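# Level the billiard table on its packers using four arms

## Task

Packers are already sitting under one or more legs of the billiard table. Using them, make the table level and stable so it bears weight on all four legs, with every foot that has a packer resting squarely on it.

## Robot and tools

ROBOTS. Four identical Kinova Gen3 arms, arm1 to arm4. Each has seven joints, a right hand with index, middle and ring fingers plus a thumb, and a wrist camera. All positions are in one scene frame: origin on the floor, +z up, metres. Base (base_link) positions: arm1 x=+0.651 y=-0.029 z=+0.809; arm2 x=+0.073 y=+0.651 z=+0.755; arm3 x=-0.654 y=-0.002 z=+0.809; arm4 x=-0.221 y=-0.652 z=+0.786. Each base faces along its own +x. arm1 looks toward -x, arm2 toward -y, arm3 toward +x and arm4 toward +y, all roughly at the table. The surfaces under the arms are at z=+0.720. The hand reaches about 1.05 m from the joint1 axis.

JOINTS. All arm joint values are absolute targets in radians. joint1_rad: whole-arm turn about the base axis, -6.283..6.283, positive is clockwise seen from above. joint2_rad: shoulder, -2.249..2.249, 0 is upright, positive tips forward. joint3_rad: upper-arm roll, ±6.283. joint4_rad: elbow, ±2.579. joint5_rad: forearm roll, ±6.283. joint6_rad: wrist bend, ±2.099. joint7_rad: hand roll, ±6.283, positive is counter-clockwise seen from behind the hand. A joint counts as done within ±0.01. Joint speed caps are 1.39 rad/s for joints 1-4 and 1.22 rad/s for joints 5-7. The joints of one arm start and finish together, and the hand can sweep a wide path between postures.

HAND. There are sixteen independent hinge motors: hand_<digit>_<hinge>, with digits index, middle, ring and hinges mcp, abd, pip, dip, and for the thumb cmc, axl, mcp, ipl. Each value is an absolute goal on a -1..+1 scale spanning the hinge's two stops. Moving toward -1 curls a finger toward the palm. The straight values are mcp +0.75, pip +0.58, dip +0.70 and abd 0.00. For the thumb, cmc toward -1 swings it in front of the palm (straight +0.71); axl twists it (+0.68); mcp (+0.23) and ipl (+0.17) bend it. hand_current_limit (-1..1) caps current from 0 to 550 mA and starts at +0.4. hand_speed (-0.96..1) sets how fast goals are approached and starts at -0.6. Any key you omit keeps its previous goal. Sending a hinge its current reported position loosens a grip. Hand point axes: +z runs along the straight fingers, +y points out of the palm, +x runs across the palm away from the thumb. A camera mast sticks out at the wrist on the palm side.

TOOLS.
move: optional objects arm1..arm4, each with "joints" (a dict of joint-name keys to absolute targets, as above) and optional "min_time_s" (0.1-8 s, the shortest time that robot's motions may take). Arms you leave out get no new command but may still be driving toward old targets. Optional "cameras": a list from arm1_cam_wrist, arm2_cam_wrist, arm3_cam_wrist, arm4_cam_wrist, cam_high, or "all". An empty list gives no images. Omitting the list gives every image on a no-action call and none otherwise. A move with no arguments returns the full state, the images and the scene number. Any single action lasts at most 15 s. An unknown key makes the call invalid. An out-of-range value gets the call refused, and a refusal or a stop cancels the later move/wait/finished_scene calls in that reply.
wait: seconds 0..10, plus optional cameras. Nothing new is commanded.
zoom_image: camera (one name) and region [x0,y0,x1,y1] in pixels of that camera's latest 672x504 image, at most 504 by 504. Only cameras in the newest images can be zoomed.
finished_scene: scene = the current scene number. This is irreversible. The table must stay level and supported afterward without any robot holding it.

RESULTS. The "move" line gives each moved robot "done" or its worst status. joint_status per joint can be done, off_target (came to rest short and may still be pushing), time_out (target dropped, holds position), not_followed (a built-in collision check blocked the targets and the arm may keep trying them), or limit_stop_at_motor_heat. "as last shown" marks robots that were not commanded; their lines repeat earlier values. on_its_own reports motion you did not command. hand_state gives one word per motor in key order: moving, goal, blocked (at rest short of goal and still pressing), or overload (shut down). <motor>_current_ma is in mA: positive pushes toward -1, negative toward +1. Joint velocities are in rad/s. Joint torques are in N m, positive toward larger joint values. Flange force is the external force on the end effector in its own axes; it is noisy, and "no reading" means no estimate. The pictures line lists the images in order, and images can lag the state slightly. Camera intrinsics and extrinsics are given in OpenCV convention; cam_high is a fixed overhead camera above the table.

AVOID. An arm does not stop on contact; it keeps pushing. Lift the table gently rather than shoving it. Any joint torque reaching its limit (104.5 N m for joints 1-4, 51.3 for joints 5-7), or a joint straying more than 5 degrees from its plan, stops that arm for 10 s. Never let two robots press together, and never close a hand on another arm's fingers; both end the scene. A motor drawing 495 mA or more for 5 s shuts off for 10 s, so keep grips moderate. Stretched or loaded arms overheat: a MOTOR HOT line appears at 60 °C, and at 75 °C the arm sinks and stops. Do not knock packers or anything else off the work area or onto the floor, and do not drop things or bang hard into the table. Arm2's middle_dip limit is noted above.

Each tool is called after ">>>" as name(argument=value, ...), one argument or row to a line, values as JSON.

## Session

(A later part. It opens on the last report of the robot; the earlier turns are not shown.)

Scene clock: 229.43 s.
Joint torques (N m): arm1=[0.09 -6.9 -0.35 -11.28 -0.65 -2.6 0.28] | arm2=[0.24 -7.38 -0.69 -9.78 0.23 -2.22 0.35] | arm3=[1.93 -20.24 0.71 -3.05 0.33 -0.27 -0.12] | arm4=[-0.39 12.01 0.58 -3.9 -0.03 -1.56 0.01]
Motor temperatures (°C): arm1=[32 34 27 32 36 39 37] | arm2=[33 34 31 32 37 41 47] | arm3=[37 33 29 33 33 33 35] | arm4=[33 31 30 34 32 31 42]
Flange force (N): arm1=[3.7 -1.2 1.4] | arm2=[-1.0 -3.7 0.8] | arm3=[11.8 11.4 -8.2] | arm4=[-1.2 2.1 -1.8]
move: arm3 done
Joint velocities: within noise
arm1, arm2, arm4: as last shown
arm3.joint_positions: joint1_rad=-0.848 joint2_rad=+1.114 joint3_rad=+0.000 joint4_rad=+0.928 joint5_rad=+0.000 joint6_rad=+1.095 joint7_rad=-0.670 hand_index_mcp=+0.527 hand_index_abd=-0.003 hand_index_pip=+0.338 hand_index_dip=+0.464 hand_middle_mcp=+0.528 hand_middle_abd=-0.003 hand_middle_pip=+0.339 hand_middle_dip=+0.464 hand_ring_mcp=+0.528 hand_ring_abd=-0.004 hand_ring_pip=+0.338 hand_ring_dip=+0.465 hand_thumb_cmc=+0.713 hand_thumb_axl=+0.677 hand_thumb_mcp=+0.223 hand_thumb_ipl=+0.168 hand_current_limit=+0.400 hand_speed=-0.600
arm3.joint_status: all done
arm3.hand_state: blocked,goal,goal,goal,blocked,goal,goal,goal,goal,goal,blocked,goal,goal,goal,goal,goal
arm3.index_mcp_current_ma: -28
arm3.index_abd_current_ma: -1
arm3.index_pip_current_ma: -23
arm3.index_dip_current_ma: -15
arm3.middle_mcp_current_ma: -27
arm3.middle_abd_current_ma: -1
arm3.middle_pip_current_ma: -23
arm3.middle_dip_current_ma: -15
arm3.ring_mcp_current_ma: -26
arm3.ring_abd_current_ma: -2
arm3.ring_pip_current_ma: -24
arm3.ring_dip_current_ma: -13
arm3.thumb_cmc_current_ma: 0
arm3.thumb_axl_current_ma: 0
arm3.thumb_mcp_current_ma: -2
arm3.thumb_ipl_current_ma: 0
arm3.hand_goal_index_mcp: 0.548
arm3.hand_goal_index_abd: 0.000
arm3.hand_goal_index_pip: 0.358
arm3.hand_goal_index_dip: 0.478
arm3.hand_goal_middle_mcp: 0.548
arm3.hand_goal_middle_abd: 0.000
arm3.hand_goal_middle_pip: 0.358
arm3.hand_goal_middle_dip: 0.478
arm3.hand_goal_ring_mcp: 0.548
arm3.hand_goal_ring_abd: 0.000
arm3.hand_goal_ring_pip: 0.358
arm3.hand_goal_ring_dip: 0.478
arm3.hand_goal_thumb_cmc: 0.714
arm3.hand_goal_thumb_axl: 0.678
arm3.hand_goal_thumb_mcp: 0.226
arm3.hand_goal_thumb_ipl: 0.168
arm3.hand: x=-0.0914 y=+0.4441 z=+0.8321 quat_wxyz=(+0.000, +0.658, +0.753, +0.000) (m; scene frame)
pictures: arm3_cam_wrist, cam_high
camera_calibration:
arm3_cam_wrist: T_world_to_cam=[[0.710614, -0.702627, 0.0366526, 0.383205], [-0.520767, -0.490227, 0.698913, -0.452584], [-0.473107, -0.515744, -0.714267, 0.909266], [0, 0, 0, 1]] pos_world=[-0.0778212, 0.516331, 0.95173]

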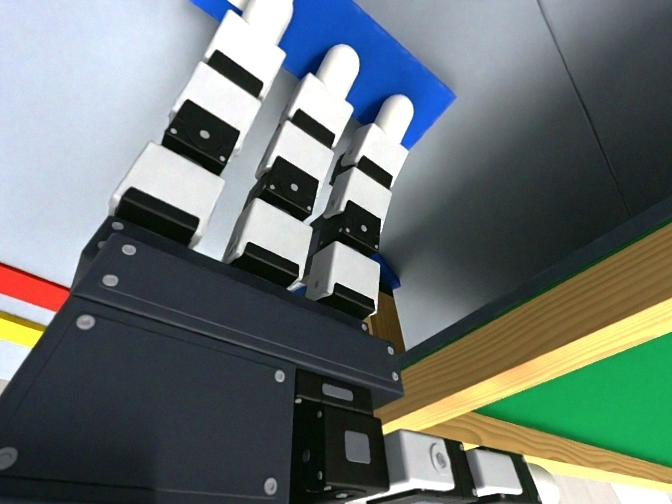

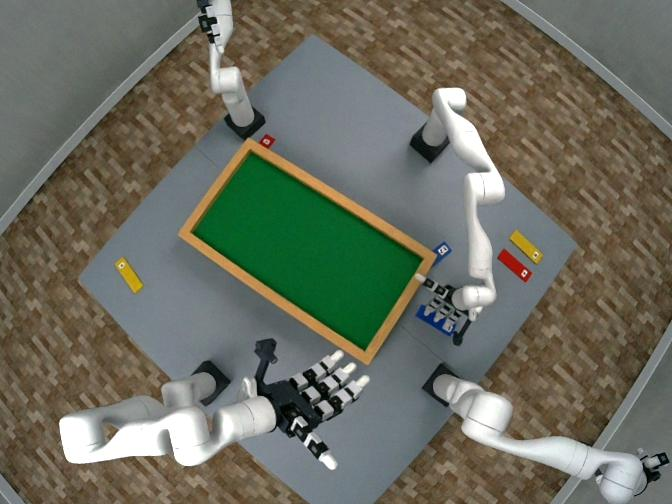

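>>> move(
  arm3={"joints":{"joint2_rad":0.95},"min_time_s":1.5},
  cameras=[],
)

>>> move(
  arm3={"joints":{"joint1_rad":-1.2,"joint2_rad":-0.2,"joint4_rad":1.6},"min_time_s":3},
  cameras=["arm3_cam_wrist","cam_high"],
)

Scene clock: 231.43 s.
Joint torques (N m): arm1=[0.13 -6.86 -0.33 -11.24 -0.63 -2.61 0.25] | arm2=[0.25 -7.33 -0.84 -9.71 0.22 -2.23 0.39] | arm3=[0.3 -26.64 -0.27 -6.68 -0.02 -0.69 -0.01] | arm4=[-0.38 12.04 0.73 -3.89 -0.02 -1.59 -0.05]
Motor temperatures (°C): arm1=[32 34 27 32 36 39 37] | arm2=[33 34 31 32 37 41 47] | arm3=[37 33 29 33 33 33 35] | arm4=[33 31 30 34 32 31 42]
Flange force (N): arm1=[3.6 -1.1 1.3] | arm2=[-0.9 -4.1 0.6] | arm3=[11.2 14.3 2.4] | arm4=[-1.2 2.3 -1.9]
move: arm3 done
Joint velocities: within noise
arm1, arm2, arm4: as last shown
arm3.joint_positions: joint1_rad=-0.848 joint2_rad=+0.950 joint3_rad=+0.000 joint4_rad=+0.928 joint5_rad=+0.000 joint6_rad=+1.095 joint7_rad=-0.670 hand_index_mcp=+0.549 hand_index_abd=-0.003 hand_index_pip=+0.357 hand_index_dip=+0.476 hand_middle_mcp=+0.549 hand_middle_abd=-0.002 hand_middle_pip=+0.357 hand_middle_dip=+0.476 hand_ring_mcp=+0.549 hand_ring_abd=-0.002 hand_ring_pip=+0.357 hand_ring_dip=+0.476 hand_thumb_cmc=+0.713 hand_thumb_axl=+0.677 hand_thumb_mcp=+0.223 hand_thumb_ipl=+0.168 hand_current_limit=+0.400 hand_speed=-0.600
arm3.joint_status: all done
arm3.hand_state: goal,goal,goal,goal,goal,goal,goal,goal,goal,goal,goal,goal,goal,goal,goal,goal
arm3.index_mcp_current_ma: 0
arm3.index_abd_current_ma: -1
arm3.index_pip_current_ma: 0
arm3.index_dip_current_ma: -1
arm3.middle_mcp_current_ma: 0
arm3.middle_abd_current_ma: -1
arm3.middle_pip_current_ma: 0
arm3.middle_dip_current_ma: -1
arm3.ring_mcp_current_ma: 0
arm3.ring_abd_current_ma: -1
arm3.ring_pip_current_ma: 0
arm3.ring_dip_current_ma: -1
arm3.thumb_cmc_current_ma: 0
arm3.thumb_axl_current_ma: 0
arm3.thumb_mcp_current_ma: -2
arm3.thumb_ipl_current_ma: 0
arm3.hand_goal_index_mcp: 0.548
arm3.hand_goal_index_abd: 0.000
arm3.hand_goal_index_pip: 0.358
arm3.hand_goal_index_dip: 0.478
arm3.hand_goal_middle_mcp: 0.548
arm3.hand_goal_middle_abd: 0.000
arm3.hand_goal_middle_pip: 0.358
arm3.hand_goal_middle_dip: 0.478
arm3.hand_goal_ring_mcp: 0.548
arm3.hand_goal_ring_abd: 0.000
arm3.hand_goal_ring_pip: 0.358
arm3.hand_goal_ring_dip: 0.478
arm3.hand_goal_thumb_cmc: 0.714
arm3.hand_goal_thumb_axl: 0.678
arm3.hand_goal_thumb_mcp: 0.226
arm3.hand_goal_thumb_ipl: 0.168
arm3.hand: x=-0.0685 y=+0.4680 z=+0.9514 quat_wxyz=(+0.004, +0.656, +0.750, +0.082) (m; scene frame)
pictures: none
No camera images: "cameras" was empty.

Scene clock: 234.80 s.
Joint torques (N m): arm1=[0.12 -6.94 -0.37 -11.22 -0.63 -2.63 0.24] | arm2=[0.26 -7.32 -0.85 -9.79 0.19 -2.19 0.4] | arm3=[0.31 -8.33 -0.81 -8.27 -0.06 -1.84 0] | arm4=[-0.36 12.07 0.61 -3.95 0 -1.59 -0.02]
Motor temperatures (°C): arm1=[32 34 27 32 36 39 37] | arm2=[33 34 31 32 37 41 47] | arm3=[37 33 29 33 33 33 35] | arm4=[33 31 30 34 32 31 42]
Flange force (N): arm1=[3.3 -1.1 1.3] | arm2=[-0.7 -3.6 0.9] | arm3=[4.8 9.6 -1.0] | arm4=[-1.0 2.1 -1.7]
move: arm3 done
Joint velocities: within noise
arm1, arm2, arm4: as last shown
arm3.joint_positions: joint1_rad=-1.200 joint2_rad=-0.200 joint3_rad=+0.000 joint4_rad=+1.600 joint5_rad=+0.000 joint6_rad=+1.095 joint7_rad=-0.670 hand_index_mcp=+0.551 hand_index_abd=-0.001 hand_index_pip=+0.357 hand_index_dip=+0.476 hand_middle_mcp=+0.551 hand_middle_abd=-0.001 hand_middle_pip=+0.357 hand_middle_dip=+0.476 hand_ring_mcp=+0.551 hand_ring_abd=-0.001 hand_ring_pip=+0.357 hand_ring_dip=+0.476 hand_thumb_cmc=+0.716 hand_thumb_axl=+0.677 hand_thumb_mcp=+0.223 hand_thumb_ipl=+0.168 hand_current_limit=+0.400 hand_speed=-0.600
arm3.joint_status: all done
arm3.hand_state: goal,goal,goal,goal,goal,goal,goal,goal,goal,goal,goal,goal,goal,goal,goal,goal
arm3.index_mcp_current_ma: 2
arm3.index_abd_current_ma: 0
arm3.index_pip_current_ma: 0
arm3.index_dip_current_ma: -1
arm3.middle_mcp_current_ma: 2
arm3.middle_abd_current_ma: 0
arm3.middle_pip_current_ma: 0
arm3.middle_dip_current_ma: -1
arm3.ring_mcp_current_ma: 2
arm3.ring_abd_current_ma: 0
arm3.ring_pip_current_ma: 0
arm3.ring_dip_current_ma: -1
arm3.thumb_cmc_current_ma: 1
arm3.thumb_axl_current_ma: 0
arm3.thumb_mcp_current_ma: -2
arm3.thumb_ipl_current_ma: 0
arm3.hand_goal_index_mcp: 0.548
arm3.hand_goal_index_abd: 0.000
arm3.hand_goal_index_pip: 0.358
arm3.hand_goal_index_dip: 0.478
arm3.hand_goal_middle_mcp: 0.548
arm3.hand_goal_middle_abd: 0.000
arm3.hand_goal_middle_pip: 0.358
arm3.hand_goal_middle_dip: 0.478
arm3.hand_goal_ring_mcp: 0.548
arm3.hand_goal_ring_abd: 0.000
arm3.hand_goal_ring_pip: 0.358
arm3.hand_goal_ring_dip: 0.478
arm3.hand_goal_thumb_cmc: 0.714
arm3.hand_goal_thumb_axl: 0.678
arm3.hand_goal_thumb_mcp: 0.226
arm3.hand_goal_thumb_ipl: 0.168
arm3.hand: x=-0.3838 y=+0.3730 z=+1.3483 quat_wxyz=(-0.041, +0.490, +0.813, +0.313) (m; scene frame)
pictures: arm3_cam_wrist, cam_high
camera_calibration:
arm3_cam_wrist: T_world_to_cam=[[0.901571, -0.432167, 0.0200406, 0.516909], [-0.430827, -0.892623, 0.132714, -0.0524832], [-0.0394658, -0.128285, -0.990952, 1.49793], [0, 0, 0, 1]] pos_world=[-0.429524, 0.368705, 1.48098]

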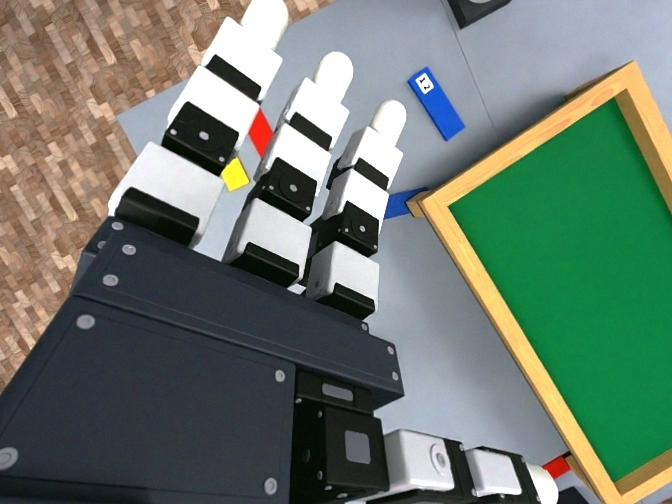

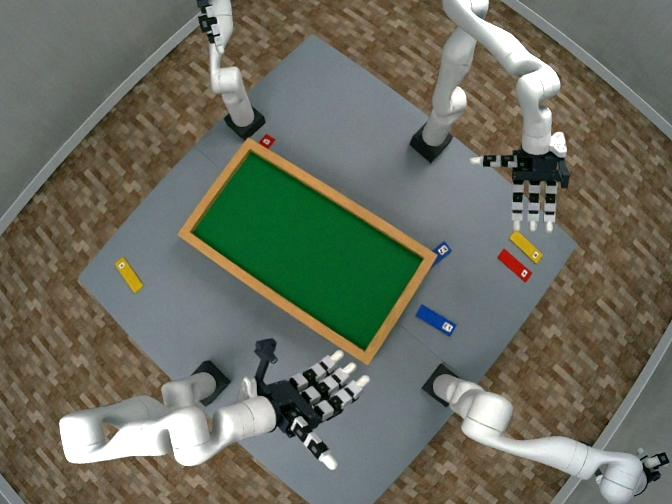

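>>> move(
  arm3={"joints":{"joint1_rad":-0.2,"joint4_rad":1.8},"min_time_s":3},
  arm2={"joints":{"joint4_rad":1.8,"joint6_rad":0.5479},"min_time_s":3},
  arm1={"joints":{"joint1_rad":0.3},"min_time_s":3},
  cameras=[],
)

>>> move(
  arm2={"joints":{"joint1_rad":0.8617,"joint4_rad":2.2228,"joint5_rad":0.0109},"min_time_s":4},
  cameras=[],
)

>>> move(
  arm2={"joints":{"joint2_rad":0.3666},"min_time_s":2.5},
  cameras=["arm2_cam_wrist"],
)

Scene clock: 240.00 s.
Joint torques (N m): arm1=[0.06 -6.87 -0.39 -11.22 -0.63 -2.62 0.27] | arm2=[0.3 -8.16 -0.73 -10.55 0.21 -2.49 0.41] | arm3=[0.35 -7.96 -0.71 -7.86 -0.02 -1.39 -0.03] | arm4=[-0.39 12.03 0.67 -3.87 -0.01 -1.63 -0.02]
Motor temperatures (°C): arm1=[32 34 27 32 36 39 37] | arm2=[33 34 31 32 37 41 47] | arm3=[37 33 29 33 33 33 35] | arm4=[33 31 30 34 32 31 42]
Flange force (N): arm1=[3.4 -1.0 1.4] | arm2=[0.1 -3.3 2.2] | arm3=[4.4 9.1 -1.5] | arm4=[-1.2 2.3 -2.2]
move: arm1 done; arm2 done; arm3 done
Joint velocities: within noise
arm1.joint_positions: joint1_rad=+0.300 joint2_rad=-0.200 joint3_rad=+0.000 joint4_rad=+1.398 joint5_rad=+0.006 joint6_rad=+1.142 joint7_rad=+0.768 hand_index_mcp=+0.552 hand_index_abd=-0.003 hand_index_pip=+0.357 hand_index_dip=+0.476 hand_middle_mcp=+0.552 hand_middle_abd=-0.001 hand_middle_pip=+0.357 hand_middle_dip=+0.475 hand_ring_mcp=+0.552 hand_ring_abd=-0.001 hand_ring_pip=+0.357 hand_ring_dip=+0.476 hand_thumb_cmc=+0.717 hand_thumb_axl=+0.677 hand_thumb_mcp=+0.224 hand_thumb_ipl=+0.168 hand_current_limit=+0.400 hand_speed=-0.600
arm1.joint_status: all done
arm1.hand_state: goal,goal,goal,goal,goal,goal,goal,goal,goal,goal,goal,goal,goal,goal,goal,goal
arm1.index_mcp_current_ma: 16
arm1.index_abd_current_ma: -11
arm1.index_pip_current_ma: -4
arm1.index_dip_current_ma: -10
arm1.middle_mcp_current_ma: 19
arm1.middle_abd_current_ma: -5
arm1.middle_pip_current_ma: -3
arm1.middle_dip_current_ma: -11
arm1.ring_mcp_current_ma: 17
arm1.ring_abd_current_ma: -2
arm1.ring_pip_current_ma: -3
arm1.ring_dip_current_ma: -9
arm1.thumb_cmc_current_ma: 11
arm1.thumb_axl_current_ma: -3
arm1.thumb_mcp_current_ma: -12
arm1.thumb_ipl_current_ma: -2
arm1.hand_goal_index_mcp: 0.548
arm1.hand_goal_index_abd: 0.000
arm1.hand_goal_index_pip: 0.358
arm1.hand_goal_index_dip: 0.478
arm1.hand_goal_middle_mcp: 0.548
arm1.hand_goal_middle_abd: 0.000
arm1.hand_goal_middle_pip: 0.358
arm1.hand_goal_middle_dip: 0.478
arm1.hand_goal_ring_mcp: 0.548
arm1.hand_goal_ring_abd: 0.000
arm1.hand_goal_ring_pip: 0.358
arm1.hand_goal_ring_dip: 0.478
arm1.hand_goal_thumb_cmc: 0.714
arm1.hand_goal_thumb_axl: 0.678
arm1.hand_goal_thumb_mcp: 0.226
arm1.hand_goal_thumb_ipl: 0.168
arm1.hand: x=+0.1848 y=+0.1170 z=+1.4594 quat_wxyz=(-0.092, -0.780, +0.494, +0.372) (m; scene frame)
arm2.joint_positions: joint1_rad=+2.900 joint2_rad=-0.200 joint3_rad=+0.000 joint4_rad=+1.800 joint5_rad=+0.011 joint6_rad=+0.548 joint7_rad=+2.523 hand_index_mcp=+0.542 hand_index_abd=+0.000 hand_index_pip=+0.359 hand_index_dip=+0.480 hand_middle_mcp=+0.542 hand_middle_abd=-0.001 hand_middle_pip=+0.359 hand_middle_dip=+0.481 hand_ring_mcp=+0.542 hand_ring_abd=-0.001 hand_ring_pip=+0.359 hand_ring_dip=+0.480 hand_thumb_cmc=+0.869 hand_thumb_axl=+0.679 hand_thumb_mcp=+0.931 hand_thumb_ipl=+0.849 hand_current_limit=+0.400 hand_speed=-0.600
arm2.joint_status: all done
arm2.hand_state: goal,goal,goal,goal,goal,goal,goal,goal,goal,goal,goal,goal,goal,goal,goal,goal
arm2.index_mcp_current_ma: -4
arm2.index_abd_current_ma: 0
arm2.index_pip_current_ma: 0
arm2.index_dip_current_ma: 1
arm2.middle_mcp_current_ma: -4
arm2.middle_abd_current_ma: 0
arm2.middle_pip_current_ma: 0
arm2.middle_dip_current_ma: 1
arm2.ring_mcp_current_ma: -4
arm2.ring_abd_current_ma: 0
arm2.ring_pip_current_ma: 0
arm2.ring_dip_current_ma: 1
arm2.thumb_cmc_current_ma: 0
arm2.thumb_axl_current_ma: 0
arm2.thumb_mcp_current_ma: 0
arm2.thumb_ipl_current_ma: 0
arm2.hand_goal_index_mcp: 0.548
arm2.hand_goal_index_abd: 0.000
arm2.hand_goal_index_pip: 0.358
arm2.hand_goal_index_dip: 0.478
arm2.hand_goal_middle_mcp: 0.548
arm2.hand_goal_middle_abd: 0.000
arm2.hand_goal_middle_pip: 0.358
arm2.hand_goal_middle_dip: 0.478
arm2.hand_goal_ring_mcp: 0.548
arm2.hand_goal_ring_abd: 0.000
arm2.hand_goal_ring_pip: 0.358
arm2.hand_goal_ring_dip: 0.478
arm2.hand_goal_thumb_cmc: 0.870
arm2.hand_goal_thumb_axl: 0.678
arm2.hand_goal_thumb_mcp: 0.930
arm2.hand_goal_thumb_ipl: 0.850
arm2.hand: x=-0.0927 y=+1.0768 z=+1.2285 quat_wxyz=(-0.432, +0.868, -0.146, -0.198) (m; scene frame)
arm3.joint_positions: joint1_rad=-0.200 joint2_rad=-0.200 joint3_rad=+0.000 joint4_rad=+1.800 joint5_rad=+0.000 joint6_rad=+1.095 joint7_rad=-0.670 hand_index_mcp=+0.551 hand_index_abd=-0.001 hand_index_pip=+0.357 hand_index_dip=+0.476 hand_middle_mcp=+0.552 hand_middle_abd=-0.001 hand_middle_pip=+0.357 hand_middle_dip=+0.476 hand_ring_mcp=+0.552 hand_ring_abd=-0.001 hand_ring_pip=+0.357 hand_ring_dip=+0.476 hand_thumb_cmc=+0.716 hand_thumb_axl=+0.677 hand_thumb_mcp=+0.223 hand_thumb_ipl=+0.168 hand_current_limit=+0.400 hand_speed=-0.600
arm3.joint_status: all done
arm3.hand_state: goal,goal,goal,goal,goal,goal,goal,goal,goal,goal,goal,goal,goal,goal,goal,goal
arm3.index_mcp_current_ma: 2
arm3.index_abd_current_ma: 0
arm3.index_pip_current_ma: 0
arm3.index_dip_current_ma: -1
arm3.middle_mcp_current_ma: 2
arm3.middle_abd_current_ma: 0
arm3.middle_pip_current_ma: 0
arm3.middle_dip_current_ma: -1
arm3.ring_mcp_current_ma: 2
arm3.ring_abd_current_ma: 0
arm3.ring_pip_current_ma: 0
arm3.ring_dip_current_ma: -1
arm3.thumb_cmc_current_ma: 1
arm3.thumb_axl_current_ma: 0
arm3.thumb_mcp_current_ma: -2
arm3.thumb_ipl_current_ma: 0
arm3.hand_goal_index_mcp: 0.548
arm3.hand_goal_index_abd: 0.000
arm3.hand_goal_index_pip: 0.358
arm3.hand_goal_index_dip: 0.478
arm3.hand_goal_middle_mcp: 0.548
arm3.hand_goal_middle_abd: 0.000
arm3.hand_goal_middle_pip: 0.358
arm3.hand_goal_middle_dip: 0.478
arm3.hand_goal_ring_mcp: 0.548
arm3.hand_goal_ring_abd: 0.000
arm3.hand_goal_ring_pip: 0.358
arm3.hand_goal_ring_dip: 0.478
arm3.hand_goal_thumb_cmc: 0.714
arm3.hand_goal_thumb_axl: 0.678
arm3.hand_goal_thumb_mcp: 0.226
arm3.hand_goal_thumb_ipl: 0.168
arm3.hand: x=-0.2348 y=-0.0315 z=+1.2466 quat_wxyz=(+0.082, +0.842, +0.492, +0.204) (m; scene frame)
arm4: as last shown
pictures: none
No camera images: "cameras" was empty.

Scene clock: 244.37 s.
Joint torques (N m): arm1=[0.08 -6.87 -0.41 -11.25 -0.64 -2.62 0.26] | arm2=[0.25 -6.46 -0.88 -8.87 0.17 -1.63 0.39] | arm3=[0.27 -7.95 -0.69 -7.86 -0.04 -1.38 -0.01] | arm4=[-0.4 11.95 0.72 -3.92 -0.01 -1.61 -0.06]
Motor temperatures (°C): arm1=[32 34 27 32 36 39 37] | arm2=[33 34 31 32 37 41 47] | arm3=[37 33 29 33 33 33 35] | arm4=[33 31 30 34 32 31 42]
Flange force (N): arm1=[3.5 -1.1 1.4] | arm2=[-0.1 -3.2 2.4] | arm3=[4.5 9.0 -1.5] | arm4=[-1.3 2.3 -2.0]
move: arm2 done
Joint velocities: within noise
arm1, arm3: as last shown
arm2.joint_positions: joint1_rad=+0.862 joint2_rad=-0.200 joint3_rad=+0.000 joint4_rad=+2.223 joint5_rad=+0.011 joint6_rad=+0.548 joint7_rad=+2.523 hand_index_mcp=+0.542 hand_index_abd=+0.000 hand_index_pip=+0.359 hand_index_dip=+0.480 hand_middle_mcp=+0.542 hand_middle_abd=-0.001 hand_middle_pip=+0.359 hand_middle_dip=+0.481 hand_ring_mcp=+0.542 hand_ring_abd=-0.001 hand_ring_pip=+0.359 hand_ring_dip=+0.480 hand_thumb_cmc=+0.869 hand_thumb_axl=+0.679 hand_thumb_mcp=+0.931 hand_thumb_ipl=+0.849 hand_current_limit=+0.400 hand_speed=-0.600
arm2.joint_status: all done
arm2.hand_state: goal,goal,goal,goal,goal,goal,goal,goal,goal,goal,goal,goal,goal,goal,goal,goal
arm2.index_mcp_current_ma: -4
arm2.index_abd_current_ma: 0
arm2.index_pip_current_ma: 0
arm2.index_dip_current_ma: 1
arm2.middle_mcp_current_ma: -4
arm2.middle_abd_current_ma: 0
arm2.middle_pip_current_ma: 0
arm2.middle_dip_current_ma: 1
arm2.ring_mcp_current_ma: -4
arm2.ring_abd_current_ma: 0
arm2.ring_pip_current_ma: 0
arm2.ring_dip_current_ma: 1
arm2.thumb_cmc_current_ma: 0
arm2.thumb_axl_current_ma: 0
arm2.thumb_mcp_current_ma: 0
arm2.thumb_ipl_current_ma: 0
arm2.hand_goal_index_mcp: 0.548
arm2.hand_goal_index_abd: 0.000
arm2.hand_goal_index_pip: 0.358
arm2.hand_goal_index_dip: 0.478
arm2.hand_goal_middle_mcp: 0.548
arm2.hand_goal_middle_abd: 0.000
arm2.hand_goal_middle_pip: 0.358
arm2.hand_goal_middle_dip: 0.478
arm2.hand_goal_ring_mcp: 0.548
arm2.hand_goal_ring_abd: 0.000
arm2.hand_goal_ring_pip: 0.358
arm2.hand_goal_ring_dip: 0.478
arm2.hand_goal_thumb_cmc: 0.870
arm2.hand_goal_thumb_axl: 0.678
arm2.hand_goal_thumb_mcp: 0.930
arm2.hand_goal_thumb_ipl: 0.850
arm2.hand: x=-0.1336 y=+0.4092 z=+1.0288 quat_wxyz=(-0.030, +0.634, +0.721, -0.278) (m; scene frame)
arm3.hand: x=-0.2348 y=-0.0316 z=+1.2466 quat_wxyz=(+0.082, +0.842, +0.492, +0.204) (m; scene frame)
arm4.joint_positions: joint1_rad=+0.750 joint2_rad=-1.000 joint3_rad=+0.000 joint4_rad=+1.346 joint5_rad=-0.124 joint6_rad=+2.019 joint7_rad=+1.794 hand_index_mcp=+0.753 hand_index_abd=+0.000 hand_index_pip=+0.577 hand_index_dip=+0.696 hand_middle_mcp=+0.753 hand_middle_abd=+0.000 hand_middle_pip=+0.577 hand_middle_dip=+0.696 hand_ring_mcp=+0.753 hand_ring_abd=+0.000 hand_ring_pip=+0.577 hand_ring_dip=+0.696 hand_thumb_cmc=+0.714 hand_thumb_axl=+0.677 hand_thumb_mcp=+0.224 hand_thumb_ipl=+0.168 hand_current_limit=+0.400 hand_speed=-0.600
arm4.joint_status: not commanded
arm4.hand_state: goal,goal,goal,goal,goal,goal,goal,goal,goal,goal,goal,goal,goal,goal,goal,goal
arm4.index_mcp_current_ma: 0
arm4.index_abd_current_ma: 0
arm4.index_pip_current_ma: 0
arm4.index_dip_current_ma: 0
arm4.middle_mcp_current_ma: 0
arm4.middle_abd_current_ma: 0
arm4.middle_pip_current_ma: 0
arm4.middle_dip_current_ma: 0
arm4.ring_mcp_current_ma: 0
arm4.ring_abd_current_ma: 0
arm4.ring_pip_current_ma: 0
arm4.ring_dip_current_ma: 0
arm4.thumb_cmc_current_ma: 0
arm4.thumb_axl_current_ma: 0
arm4.thumb_mcp_current_ma: 0
arm4.thumb_ipl_current_ma: 0
arm4.hand_goal_index_mcp: 0.754
arm4.hand_goal_index_abd: 0.000
arm4.hand_goal_index_pip: 0.576
arm4.hand_goal_index_dip: 0.696
arm4.hand_goal_middle_mcp: 0.754
arm4.hand_goal_middle_abd: 0.000
arm4.hand_goal_middle_pip: 0.576
arm4.hand_goal_middle_dip: 0.696
arm4.hand_goal_ring_mcp: 0.754
arm4.hand_goal_ring_abd: 0.000
arm4.hand_goal_ring_pip: 0.576
arm4.hand_goal_ring_dip: 0.696
arm4.hand_goal_thumb_cmc: 0.714
arm4.hand_goal_thumb_axl: 0.678
arm4.hand_goal_thumb_mcp: 0.226
arm4.hand_goal_thumb_ipl: 0.168
arm4.hand: x=-0.3203 y=-0.6152 z=+1.3861 quat_wxyz=(+0.351, -0.484, +0.789, +0.143) (m; scene frame)
pictures: none
No camera images: "cameras" was empty.

Scene clock: 247.23 s.
Joint torques (N m): arm1=[0.08 -6.86 -0.39 -11.19 -0.6 -2.59 0.25] | arm2=[0.19 -12.53 -0.7 -4.14 0.2 -0.12 0.38] | arm3=[0.38 -7.96 -0.71 -7.88 -0.03 -1.38 0.01] | arm4=[-0.35 12.02 0.74 -3.85 -0.04 -1.59 -0.02]
Motor temperatures (°C): arm1=[32 34 27 32 36 39 37] | arm2=[33 34 31 32 37 41 47] | arm3=[37 33 29 33 33 33 35] | arm4=[33 31 30 34 32 31 42]
Flange force (N): arm1=[3.3 -1.0 1.3] | arm2=[-3.0 -1.1 2.0] | arm3=[4.5 8.9 -1.4] | arm4=[-1.3 2.2 -2.1]
move: arm2 done
Joint velocities: within noise
arm1, arm3, arm4: as last shown
arm2.joint_positions: joint1_rad=+0.862 joint2_rad=+0.367 joint3_rad=+0.000 joint4_rad=+2.223 joint5_rad=+0.011 joint6_rad=+0.548 joint7_rad=+2.523 hand_index_mcp=+0.547 hand_index_abd=+0.000 hand_index_pip=+0.359 hand_index_dip=+0.480 hand_middle_mcp=+0.547 hand_middle_abd=-0.001 hand_middle_pip=+0.359 hand_middle_dip=+0.481 hand_ring_mcp=+0.547 hand_ring_abd=-0.001 hand_ring_pip=+0.359 hand_ring_dip=+0.480 hand_thumb_cmc=+0.869 hand_thumb_axl=+0.679 hand_thumb_mcp=+0.931 hand_thumb_ipl=+0.849 hand_current_limit=+0.400 hand_speed=-0.600
arm2.joint_status: all done
arm2.hand_state: goal,goal,goal,goal,goal,goal,goal,goal,goal,goal,goal,goal,goal,goal,goal,goal
arm2.index_mcp_current_ma: 0
arm2.index_abd_current_ma: 0
arm2.index_pip_current_ma: 0
arm2.index_dip_current_ma: 1
arm2.middle_mcp_current_ma: 0
arm2.middle_abd_current_ma: 0
arm2.middle_pip_current_ma: 0
arm2.middle_dip_current_ma: 1
arm2.ring_mcp_current_ma: 0
arm2.ring_abd_current_ma: 0
arm2.ring_pip_current_ma: 0
arm2.ring_dip_current_ma: 1
arm2.thumb_cmc_current_ma: 0
arm2.thumb_axl_current_ma: 0
arm2.thumb_mcp_current_ma: 0
arm2.thumb_ipl_current_ma: 0
arm2.hand_goal_index_mcp: 0.548
arm2.hand_goal_index_abd: 0.000
arm2.hand_goal_index_pip: 0.358
arm2.hand_goal_index_dip: 0.478
arm2.hand_goal_middle_mcp: 0.548
arm2.hand_goal_middle_abd: 0.000
arm2.hand_goal_middle_pip: 0.358
arm2.hand_goal_middle_dip: 0.478
arm2.hand_goal_ring_mcp: 0.548
arm2.hand_goal_ring_abd: 0.000
arm2.hand_goal_ring_pip: 0.358
arm2.hand_goal_ring_dip: 0.478
arm2.hand_goal_thumb_cmc: 0.870
arm2.hand_goal_thumb_axl: 0.678
arm2.hand_goal_thumb_mcp: 0.930
arm2.hand_goal_thumb_ipl: 0.850
arm2.hand: x=-0.0923 y=+0.4456 z=+0.8617 quat_wxyz=(+0.000, +0.659, +0.753, +0.000) (m; scene frame)
pictures: arm2_cam_wrist
camera_calibration:
arm2_cam_wrist: T_world_to_cam=[[0.75044, -0.660687, 0.018255, 0.382703], [-0.454762, -0.496104, 0.739644, -0.506596], [-0.479616, -0.56336, -0.672751, 0.91103], [0, 0, 0, 1]] pos_world=[-0.0806309, 0.51476, 0.980611]

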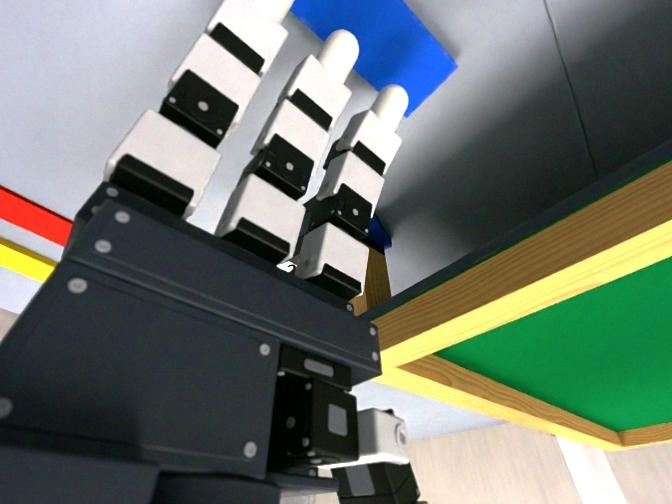

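>>> move(
  arm2={"joints":{"joint2_rad":0.4468,"joint4_rad":2.2546,"joint5_rad":0.0135,"joint6_rad":0.4359,"joint7_rad":2.5207},"min_time_s":1.5},
  cameras=["arm2_cam_wrist"],
)

>>> move(
  arm2={"joints":{"joint1_rad":0.6683,"joint2_rad":0.3913,"joint4_rad":2.3915,"joint5_rad":0.0184,"joint6_rad":0.3557,"joint7_rad":2.3223},"min_time_s":1.5},
  cameras=["arm2_cam_wrist"],
)

Scene clock: 249.27 s.
Joint torques (N m): arm1=[0.04 -6.91 -0.38 -11.23 -0.66 -2.6 0.31] | arm2=[-0.33 -9.54 -1.08 -0.74 0.14 0.21 0.42] | arm3=[0.32 -7.96 -0.75 -7.89 -0.02 -1.37 0] | arm4=[-0.38 12.05 0.76 -3.84 -0.04 -1.54 -0.06]
Motor temperatures (°C): arm1=[32 34 27 32 36 39 37] | arm2=[33 34 31 32 37 41 47] | arm3=[37 33 29 33 33 33 35] | arm4=[33 31 30 34 32 31 42]
Flange force (N): arm1=[3.6 -0.9 1.5] | arm2=[-3.1 -4.0 -8.7] | arm3=[4.4 9.0 -1.4] | arm4=[-1.3 2.3 -1.9]
move: arm2 done
Joint velocities: within noise
arm1, arm3, arm4: as last shown
arm2.joint_positions: joint1_rad=+0.862 joint2_rad=+0.447 joint3_rad=+0.000 joint4_rad=+2.255 joint5_rad=+0.014 joint6_rad=+0.436 joint7_rad=+2.521 hand_index_mcp=+0.535 hand_index_abd=+0.000 hand_index_pip=+0.342 hand_index_dip=+0.470 hand_middle_mcp=+0.533 hand_middle_abd=-0.001 hand_middle_pip=+0.343 hand_middle_dip=+0.467 hand_ring_mcp=+0.532 hand_ring_abd=-0.001 hand_ring_pip=+0.341 hand_ring_dip=+0.468 hand_thumb_cmc=+0.869 hand_thumb_axl=+0.679 hand_thumb_mcp=+0.931 hand_thumb_ipl=+0.849 hand_current_limit=+0.400 hand_speed=-0.600
arm2.joint_status: all done
arm2.hand_state: goal,goal,goal,goal,goal,goal,goal,goal,goal,goal,goal,goal,goal,goal,goal,goal
arm2.index_mcp_current_ma: -13
arm2.index_abd_current_ma: 0
arm2.index_pip_current_ma: -17
arm2.index_dip_current_ma: -6
arm2.middle_mcp_current_ma: -17
arm2.middle_abd_current_ma: 0
arm2.middle_pip_current_ma: -14
arm2.middle_dip_current_ma: -9
arm2.ring_mcp_current_ma: -18
arm2.ring_abd_current_ma: 0
arm2.ring_pip_current_ma: -18
arm2.ring_dip_current_ma: -9
arm2.thumb_cmc_current_ma: 0
arm2.thumb_axl_current_ma: 0
arm2.thumb_mcp_current_ma: 0
arm2.thumb_ipl_current_ma: 0
arm2.hand_goal_index_mcp: 0.548
arm2.hand_goal_index_abd: 0.000
arm2.hand_goal_index_pip: 0.358
arm2.hand_goal_index_dip: 0.478
arm2.hand_goal_middle_mcp: 0.548
arm2.hand_goal_middle_abd: 0.000
arm2.hand_goal_middle_pip: 0.358
arm2.hand_goal_middle_dip: 0.478
arm2.hand_goal_ring_mcp: 0.548
arm2.hand_goal_ring_abd: 0.000
arm2.hand_goal_ring_pip: 0.358
arm2.hand_goal_ring_dip: 0.478
arm2.hand_goal_thumb_cmc: 0.870
arm2.hand_goal_thumb_axl: 0.678
arm2.hand_goal_thumb_mcp: 0.930
arm2.hand_goal_thumb_ipl: 0.850
arm2.hand: x=-0.0921 y=+0.4456 z=+0.8316 quat_wxyz=(+0.000, +0.658, +0.753, +0.000) (m; scene frame)
pictures: arm2_cam_wrist
camera_calibration:
arm2_cam_wrist: T_world_to_cam=[[0.750831, -0.660245, 0.0181304, 0.383025], [-0.454448, -0.49649, 0.739578, -0.483957], [-0.479301, -0.563538, -0.672827, 0.891064], [0, 0, 0, 1]] pos_world=[-0.0804321, 0.514758, 0.950511]

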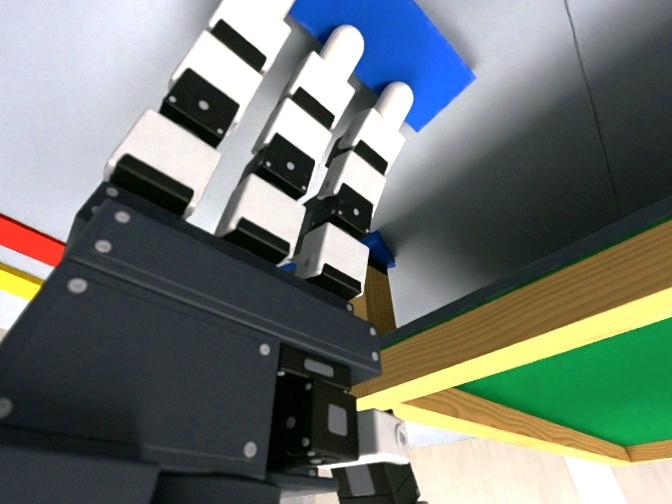

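Scene clock: 251.13 s.
Joint torques (N m): arm1=[0.09 -6.88 -0.37 -11.21 -0.63 -2.57 0.24] | arm2=[-0.24 -9.51 -1.27 -1.41 0.06 -0.05 0.39] | arm3=[0.3 -7.94 -0.71 -7.88 -0.03 -1.4 -0.01] | arm4=[-0.44 12 0.7 -3.91 -0.04 -1.59 -0.02]
Motor temperatures (°C): arm1=[32 34 27 32 36 39 37] | arm2=[33 34 31 32 37 41 47] | arm3=[37 33 29 33 33 33 35] | arm4=[33 31 30 34 32 31 42]
Flange force (N): arm1=[3.4 -1.1 1.5] | arm2=[-3.1 -1.9 -4.6] | arm3=[4.4 9.0 -1.5] | arm4=[-1.3 2.3 -1.9]
move: arm2 done
Joint velocities: within noise
arm1, arm3, arm4: as last shown
arm2.joint_positions: joint1_rad=+0.668 joint2_rad=+0.391 joint3_rad=+0.000 joint4_rad=+2.391 joint5_rad=+0.018 joint6_rad=+0.356 joint7_rad=+2.322 hand_index_mcp=+0.534 hand_index_abd=-0.003 hand_index_pip=+0.340 hand_index_dip=+0.469 hand_middle_mcp=+0.532 hand_middle_abd=-0.004 hand_middle_pip=+0.343 hand_middle_dip=+0.467 hand_ring_mcp=+0.531 hand_ring_abd=-0.004 hand_ring_pip=+0.340 hand_ring_dip=+0.467 hand_thumb_cmc=+0.869 hand_thumb_axl=+0.679 hand_thumb_mcp=+0.931 hand_thumb_ipl=+0.849 hand_current_limit=+0.400 hand_speed=-0.600
arm2.joint_status: all done
arm2.hand_state: goal,goal,goal,goal,goal,goal,goal,goal,goal,goal,goal,goal,goal,goal,goal,goal
arm2.index_mcp_current_ma: -14
arm2.index_abd_current_ma: -1
arm2.index_pip_current_ma: -19
arm2.index_dip_current_ma: -7
arm2.middle_mcp_current_ma: -18
arm2.middle_abd_current_ma: -2
arm2.middle_pip_current_ma: -16
arm2.middle_dip_current_ma: -10
arm2.ring_mcp_current_ma: -20
arm2.ring_abd_current_ma: -2
arm2.ring_pip_current_ma: -19
arm2.ring_dip_current_ma: -10
arm2.thumb_cmc_current_ma: 0
arm2.thumb_axl_current_ma: 0
arm2.thumb_mcp_current_ma: 0
arm2.thumb_ipl_current_ma: 0
arm2.hand_goal_index_mcp: 0.548
arm2.hand_goal_index_abd: 0.000
arm2.hand_goal_index_pip: 0.358
arm2.hand_goal_index_dip: 0.478
arm2.hand_goal_middle_mcp: 0.548
arm2.hand_goal_middle_abd: 0.000
arm2.hand_goal_middle_pip: 0.358
arm2.hand_goal_middle_dip: 0.478
arm2.hand_goal_ring_mcp: 0.548
arm2.hand_goal_ring_abd: 0.000
arm2.hand_goal_ring_pip: 0.358
arm2.hand_goal_ring_dip: 0.478
arm2.hand_goal_thumb_cmc: 0.870
arm2.hand_goal_thumb_axl: 0.678
arm2.hand_goal_thumb_mcp: 0.930
arm2.hand_goal_thumb_ipl: 0.850
arm2.hand: x=-0.0233 y=+0.4374 z=+0.8317 quat_wxyz=(+0.000, +0.658, +0.753, +0.000) (m; scene frame)
pictures: arm2_cam_wrist
camera_calibration:
arm2_cam_wrist: T_world_to_cam=[[0.750802, -0.660277, 0.0181789, 0.325921], [-0.454497, -0.496446, 0.739577, -0.456857], [-0.479301, -0.563538, -0.672827, 0.919486], [0, 0, 0, 1]] pos_world=[-0.011632, 0.506558, 0.950611]

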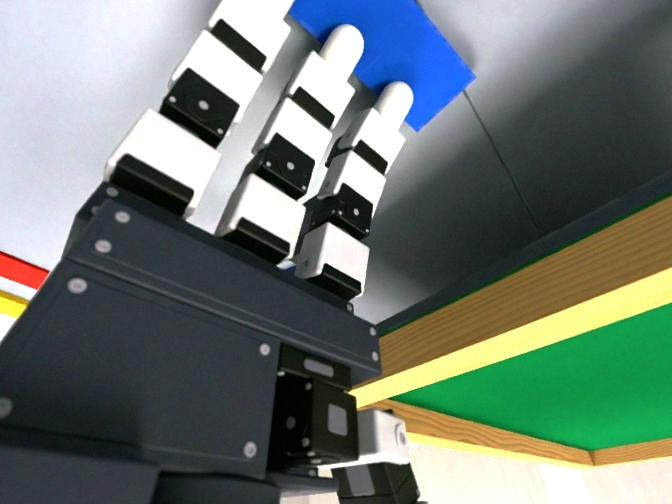

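>>> move(
  arm2={"joints":{"joint1_rad":0.4112,"joint2_rad":0.3534,"joint4_rad":2.4920,"joint5_rad":0.0241,"joint6_rad":0.2948,"joint7_rad":2.0593},"min_time_s":1.5},
  cameras=["arm2_cam_wrist"],
)

>>> move(
  arm2={"joints":{"joint1_rad":0.1064,"joint2_rad":0.3334,"joint4_rad":2.5501,"joint5_rad":0.0281,"joint6_rad":0.2589,"joint7_rad":1.7504},"min_time_s":1.8},
  cameras=["arm2_cam_wrist"],
)

>>> move(
  arm2={"joints":{"joint1_rad":-0.1712,"joint2_rad":0.3318,"joint4_rad":2.5590,"joint5_rad":0.0263,"joint6_rad":0.2535,"joint7_rad":1.4745},"min_time_s":1.8},
  cameras=["arm2_cam_wrist","cam_high"],
)

Scene clock: 253.20 s.
Joint torques (N m): arm1=[0.08 -6.9 -0.38 -11.24 -0.63 -2.57 0.28] | arm2=[-0.29 -8.7 -1.25 -1.48 0.03 -0.23 0.44] | arm3=[0.31 -7.97 -0.74 -7.88 -0.03 -1.4 -0.02] | arm4=[-0.43 12.08 0.62 -3.89 0.01 -1.59 -0.01]
Motor temperatures (°C): arm1=[32 34 27 32 36 39 37] | arm2=[33 34 31 32 37 41 47] | arm3=[37 33 29 33 33 33 35] | arm4=[33 31 30 34 32 31 42]
Flange force (N): arm1=[3.6 -1.0 1.5] | arm2=[-2.7 -0.5 -3.9] | arm3=[4.4 9.1 -1.5] | arm4=[-1.1 2.3 -1.9]
move: arm2 done
Joint velocities: within noise
arm1, arm3, arm4: as last shown
arm2.joint_positions: joint1_rad=+0.411 joint2_rad=+0.353 joint3_rad=+0.000 joint4_rad=+2.492 joint5_rad=+0.024 joint6_rad=+0.295 joint7_rad=+2.059 hand_index_mcp=+0.535 hand_index_abd=-0.003 hand_index_pip=+0.340 hand_index_dip=+0.469 hand_middle_mcp=+0.532 hand_middle_abd=-0.004 hand_middle_pip=+0.343 hand_middle_dip=+0.467 hand_ring_mcp=+0.531 hand_ring_abd=-0.004 hand_ring_pip=+0.340 hand_ring_dip=+0.467 hand_thumb_cmc=+0.869 hand_thumb_axl=+0.679 hand_thumb_mcp=+0.931 hand_thumb_ipl=+0.849 hand_current_limit=+0.400 hand_speed=-0.600
arm2.joint_status: all done
arm2.hand_state: goal,goal,goal,goal,goal,goal,goal,goal,goal,goal,goal,goal,goal,goal,goal,goal
arm2.index_mcp_current_ma: -13
arm2.index_abd_current_ma: -1
arm2.index_pip_current_ma: -19
arm2.index_dip_current_ma: -7
arm2.middle_mcp_current_ma: -18
arm2.middle_abd_current_ma: -2
arm2.middle_pip_current_ma: -16
arm2.middle_dip_current_ma: -10
arm2.ring_mcp_current_ma: -20
arm2.ring_abd_current_ma: -2
arm2.ring_pip_current_ma: -19
arm2.ring_dip_current_ma: -10
arm2.thumb_cmc_current_ma: 0
arm2.thumb_axl_current_ma: 0
arm2.thumb_mcp_current_ma: 0
arm2.thumb_ipl_current_ma: 0
arm2.hand_goal_index_mcp: 0.548
arm2.hand_goal_index_abd: 0.000
arm2.hand_goal_index_pip: 0.358
arm2.hand_goal_index_dip: 0.478
arm2.hand_goal_middle_mcp: 0.548
arm2.hand_goal_middle_abd: 0.000
arm2.hand_goal_middle_pip: 0.358
arm2.hand_goal_middle_dip: 0.478
arm2.hand_goal_ring_mcp: 0.548
arm2.hand_goal_ring_abd: 0.000
arm2.hand_goal_ring_pip: 0.358
arm2.hand_goal_ring_dip: 0.478
arm2.hand_goal_thumb_cmc: 0.870
arm2.hand_goal_thumb_axl: 0.678
arm2.hand_goal_thumb_mcp: 0.930
arm2.hand_goal_thumb_ipl: 0.850
arm2.hand: x=+0.0467 y=+0.4292 z=+0.8317 quat_wxyz=(+0.000, +0.658, +0.753, +0.000) (m; scene frame)
pictures: arm2_cam_wrist
camera_calibration:
arm2_cam_wrist: T_world_to_cam=[[0.750769, -0.660313, 0.018222, 0.268005], [-0.454464, -0.496309, 0.739689, -0.429336], [-0.479383, -0.563617, -0.672702, 0.948294], [0, 0, 0, 1]] pos_world=[0.058268, 0.498359, 0.950611]

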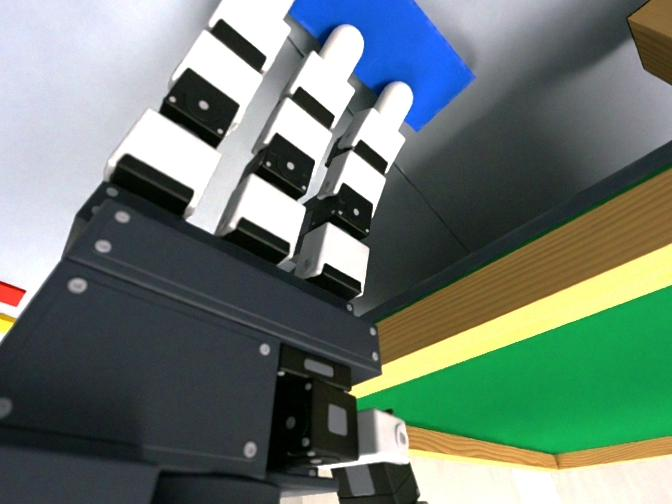

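Scene clock: 255.37 s.
Joint torques (N m): arm1=[0.05 -6.86 -0.34 -11.19 -0.65 -2.6 0.25] | arm2=[-0.17 -8.61 -1.1 -1.47 0.1 -0.17 0.47] | arm3=[0.32 -7.94 -0.72 -7.85 -0.03 -1.4 0] | arm4=[-0.39 12.05 0.68 -3.91 0 -1.6 -0.03]
Motor temperatures (°C): arm1=[32 34 27 32 36 39 37] | arm2=[33 34 31 32 37 41 47] | arm3=[37 33 29 33 33 33 35] | arm4=[33 31 30 34 32 31 42]
Flange force (N): arm1=[3.5 -0.9 1.3] | arm2=[-2.6 1.2 -1.0] | arm3=[4.5 9.0 -1.6] | arm4=[-1.1 2.3 -1.9]
move: arm2 done
Joint velocities: within noise
arm1, arm3, arm4: as last shown
arm2.joint_positions: joint1_rad=+0.106 joint2_rad=+0.333 joint3_rad=+0.000 joint4_rad=+2.550 joint5_rad=+0.028 joint6_rad=+0.259 joint7_rad=+1.750 hand_index_mcp=+0.537 hand_index_abd=-0.003 hand_index_pip=+0.341 hand_index_dip=+0.469 hand_middle_mcp=+0.533 hand_middle_abd=-0.004 hand_middle_pip=+0.343 hand_middle_dip=+0.467 hand_ring_mcp=+0.531 hand_ring_abd=-0.004 hand_ring_pip=+0.340 hand_ring_dip=+0.467 hand_thumb_cmc=+0.869 hand_thumb_axl=+0.679 hand_thumb_mcp=+0.931 hand_thumb_ipl=+0.849 hand_current_limit=+0.400 hand_speed=-0.600
arm2.joint_status: all done
arm2.hand_state: goal,goal,goal,goal,goal,goal,goal,goal,goal,goal,goal,goal,goal,goal,goal,goal
arm2.index_mcp_current_ma: -11
arm2.index_abd_current_ma: -1
arm2.index_pip_current_ma: -18
arm2.index_dip_current_ma: -7
arm2.middle_mcp_current_ma: -16
arm2.middle_abd_current_ma: -2
arm2.middle_pip_current_ma: -16
arm2.middle_dip_current_ma: -10
arm2.ring_mcp_current_ma: -20
arm2.ring_abd_current_ma: -2
arm2.ring_pip_current_ma: -19
arm2.ring_dip_current_ma: -10
arm2.thumb_cmc_current_ma: 0
arm2.thumb_axl_current_ma: 0
arm2.thumb_mcp_current_ma: 0
arm2.thumb_ipl_current_ma: 0
arm2.hand_goal_index_mcp: 0.548
arm2.hand_goal_index_abd: 0.000
arm2.hand_goal_index_pip: 0.358
arm2.hand_goal_index_dip: 0.478
arm2.hand_goal_middle_mcp: 0.548
arm2.hand_goal_middle_abd: 0.000
arm2.hand_goal_middle_pip: 0.358
arm2.hand_goal_middle_dip: 0.478
arm2.hand_goal_ring_mcp: 0.548
arm2.hand_goal_ring_abd: 0.000
arm2.hand_goal_ring_pip: 0.358
arm2.hand_goal_ring_dip: 0.478
arm2.hand_goal_thumb_cmc: 0.870
arm2.hand_goal_thumb_axl: 0.678
arm2.hand_goal_thumb_mcp: 0.930
arm2.hand_goal_thumb_ipl: 0.850
arm2.hand: x=+0.1166 y=+0.4251 z=+0.8318 quat_wxyz=(+0.000, +0.658, +0.753, +0.000) (m; scene frame)
pictures: arm2_cam_wrist
camera_calibration:
arm2_cam_wrist: T_world_to_cam=[[0.750737, -0.66035, 0.0181779, 0.212806], [-0.454488, -0.496336, 0.739656, -0.399584], [-0.47941, -0.563549, -0.67274, 0.979613], [0, 0, 0, 1]] pos_world=[0.128268, 0.494259, 0.950711]

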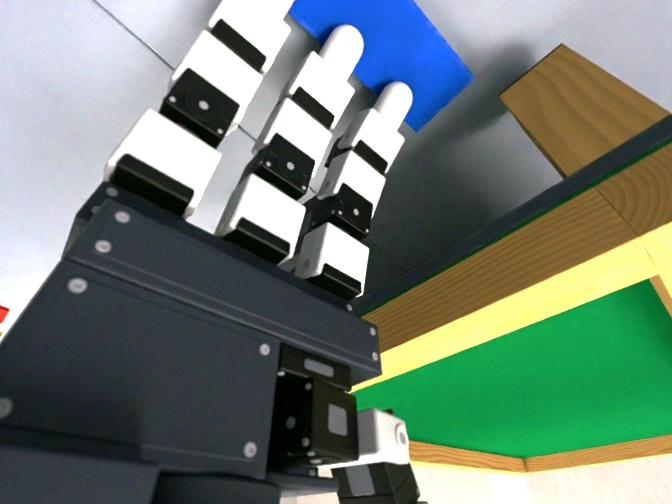

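Scene clock: 257.53 s.
Joint torques (N m): arm1=[0.07 -6.9 -0.35 -11.17 -0.64 -2.61 0.25] | arm2=[-0.14 -8.61 -1.08 -1.81 0.15 -0.24 0.42] | arm3=[0.26 -8.01 -0.73 -7.88 -0.03 -1.4 0] | arm4=[-0.4 11.98 0.61 -3.83 0.07 -1.57 -0.02]
Motor temperatures (°C): arm1=[32 34 27 32 36 39 37] | arm2=[33 34 31 32 37 41 47] | arm3=[37 33 29 33 33 33 35] | arm4=[33 31 30 34 32 31 42]
Flange force (N): arm1=[3.3 -0.8 1.3] | arm2=[-1.4 1.9 -0.5] | arm3=[4.5 9.1 -1.5] | arm4=[-1.4 2.3 -2.2]
move: arm2 done
Joint velocities: within noise
arm1, arm3, arm4: as last shown
arm2.joint_positions: joint1_rad=-0.171 joint2_rad=+0.332 joint3_rad=+0.000 joint4_rad=+2.559 joint5_rad=+0.026 joint6_rad=+0.253 joint7_rad=+1.475 hand_index_mcp=+0.538 hand_index_abd=-0.003 hand_index_pip=+0.343 hand_index_dip=+0.469 hand_middle_mcp=+0.535 hand_middle_abd=-0.004 hand_middle_pip=+0.344 hand_middle_dip=+0.467 hand_ring_mcp=+0.533 hand_ring_abd=-0.004 hand_ring_pip=+0.341 hand_ring_dip=+0.467 hand_thumb_cmc=+0.869 hand_thumb_axl=+0.679 hand_thumb_mcp=+0.931 hand_thumb_ipl=+0.849 hand_current_limit=+0.400 hand_speed=-0.600
arm2.joint_status: all done
arm2.hand_state: goal,goal,goal,goal,goal,goal,goal,goal,goal,goal,goal,goal,goal,goal,goal,goal
arm2.index_mcp_current_ma: -9
arm2.index_abd_current_ma: -1
arm2.index_pip_current_ma: -16
arm2.index_dip_current_ma: -7
arm2.middle_mcp_current_ma: -14
arm2.middle_abd_current_ma: -1
arm2.middle_pip_current_ma: -14
arm2.middle_dip_current_ma: -10
arm2.ring_mcp_current_ma: -16
arm2.ring_abd_current_ma: -1
arm2.ring_pip_current_ma: -19
arm2.ring_dip_current_ma: -10
arm2.thumb_cmc_current_ma: 0
arm2.thumb_axl_current_ma: 0
arm2.thumb_mcp_current_ma: 0
arm2.thumb_ipl_current_ma: 0
arm2.hand_goal_index_mcp: 0.548
arm2.hand_goal_index_abd: 0.000
arm2.hand_goal_index_pip: 0.358
arm2.hand_goal_index_dip: 0.478
arm2.hand_goal_middle_mcp: 0.548
arm2.hand_goal_middle_abd: 0.000
arm2.hand_goal_middle_pip: 0.358
arm2.hand_goal_middle_dip: 0.478
arm2.hand_goal_ring_mcp: 0.548
arm2.hand_goal_ring_abd: 0.000
arm2.hand_goal_ring_pip: 0.358
arm2.hand_goal_ring_dip: 0.478
arm2.hand_goal_thumb_cmc: 0.870
arm2.hand_goal_thumb_axl: 0.678
arm2.hand_goal_thumb_mcp: 0.930
arm2.hand_goal_thumb_ipl: 0.850
arm2.hand: x=+0.1767 y=+0.4250 z=+0.8319 quat_wxyz=(+0.000, +0.658, +0.753, +0.000) (m; scene frame)
pictures: arm2_cam_wrist, cam_high
camera_calibration:
arm2_cam_wrist: T_world_to_cam=[[0.750802, -0.660277, 0.0181789, 0.16757], [-0.454497, -0.496446, 0.739577, -0.372262], [-0.479301, -0.563538, -0.672827, 1.00849], [0, 0, 0, 1]] pos_world=[0.188368, 0.494158, 0.950811]

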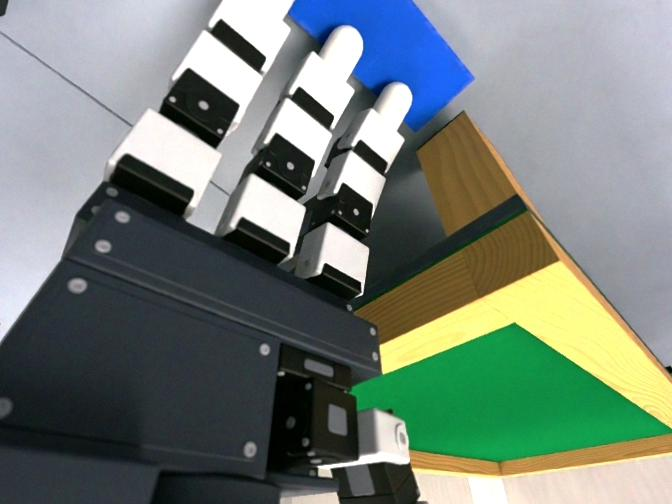

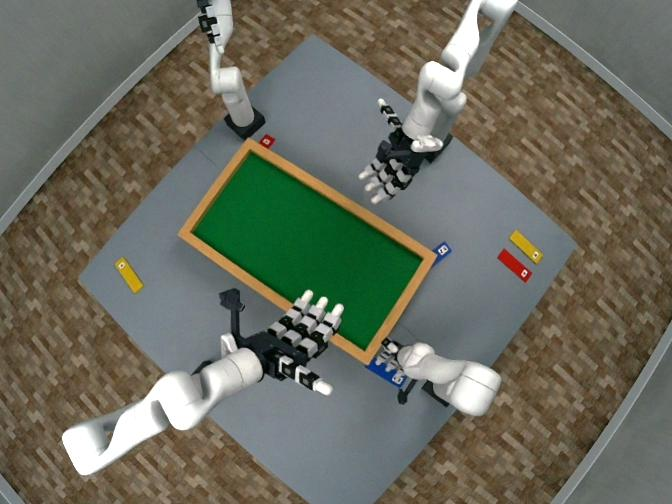

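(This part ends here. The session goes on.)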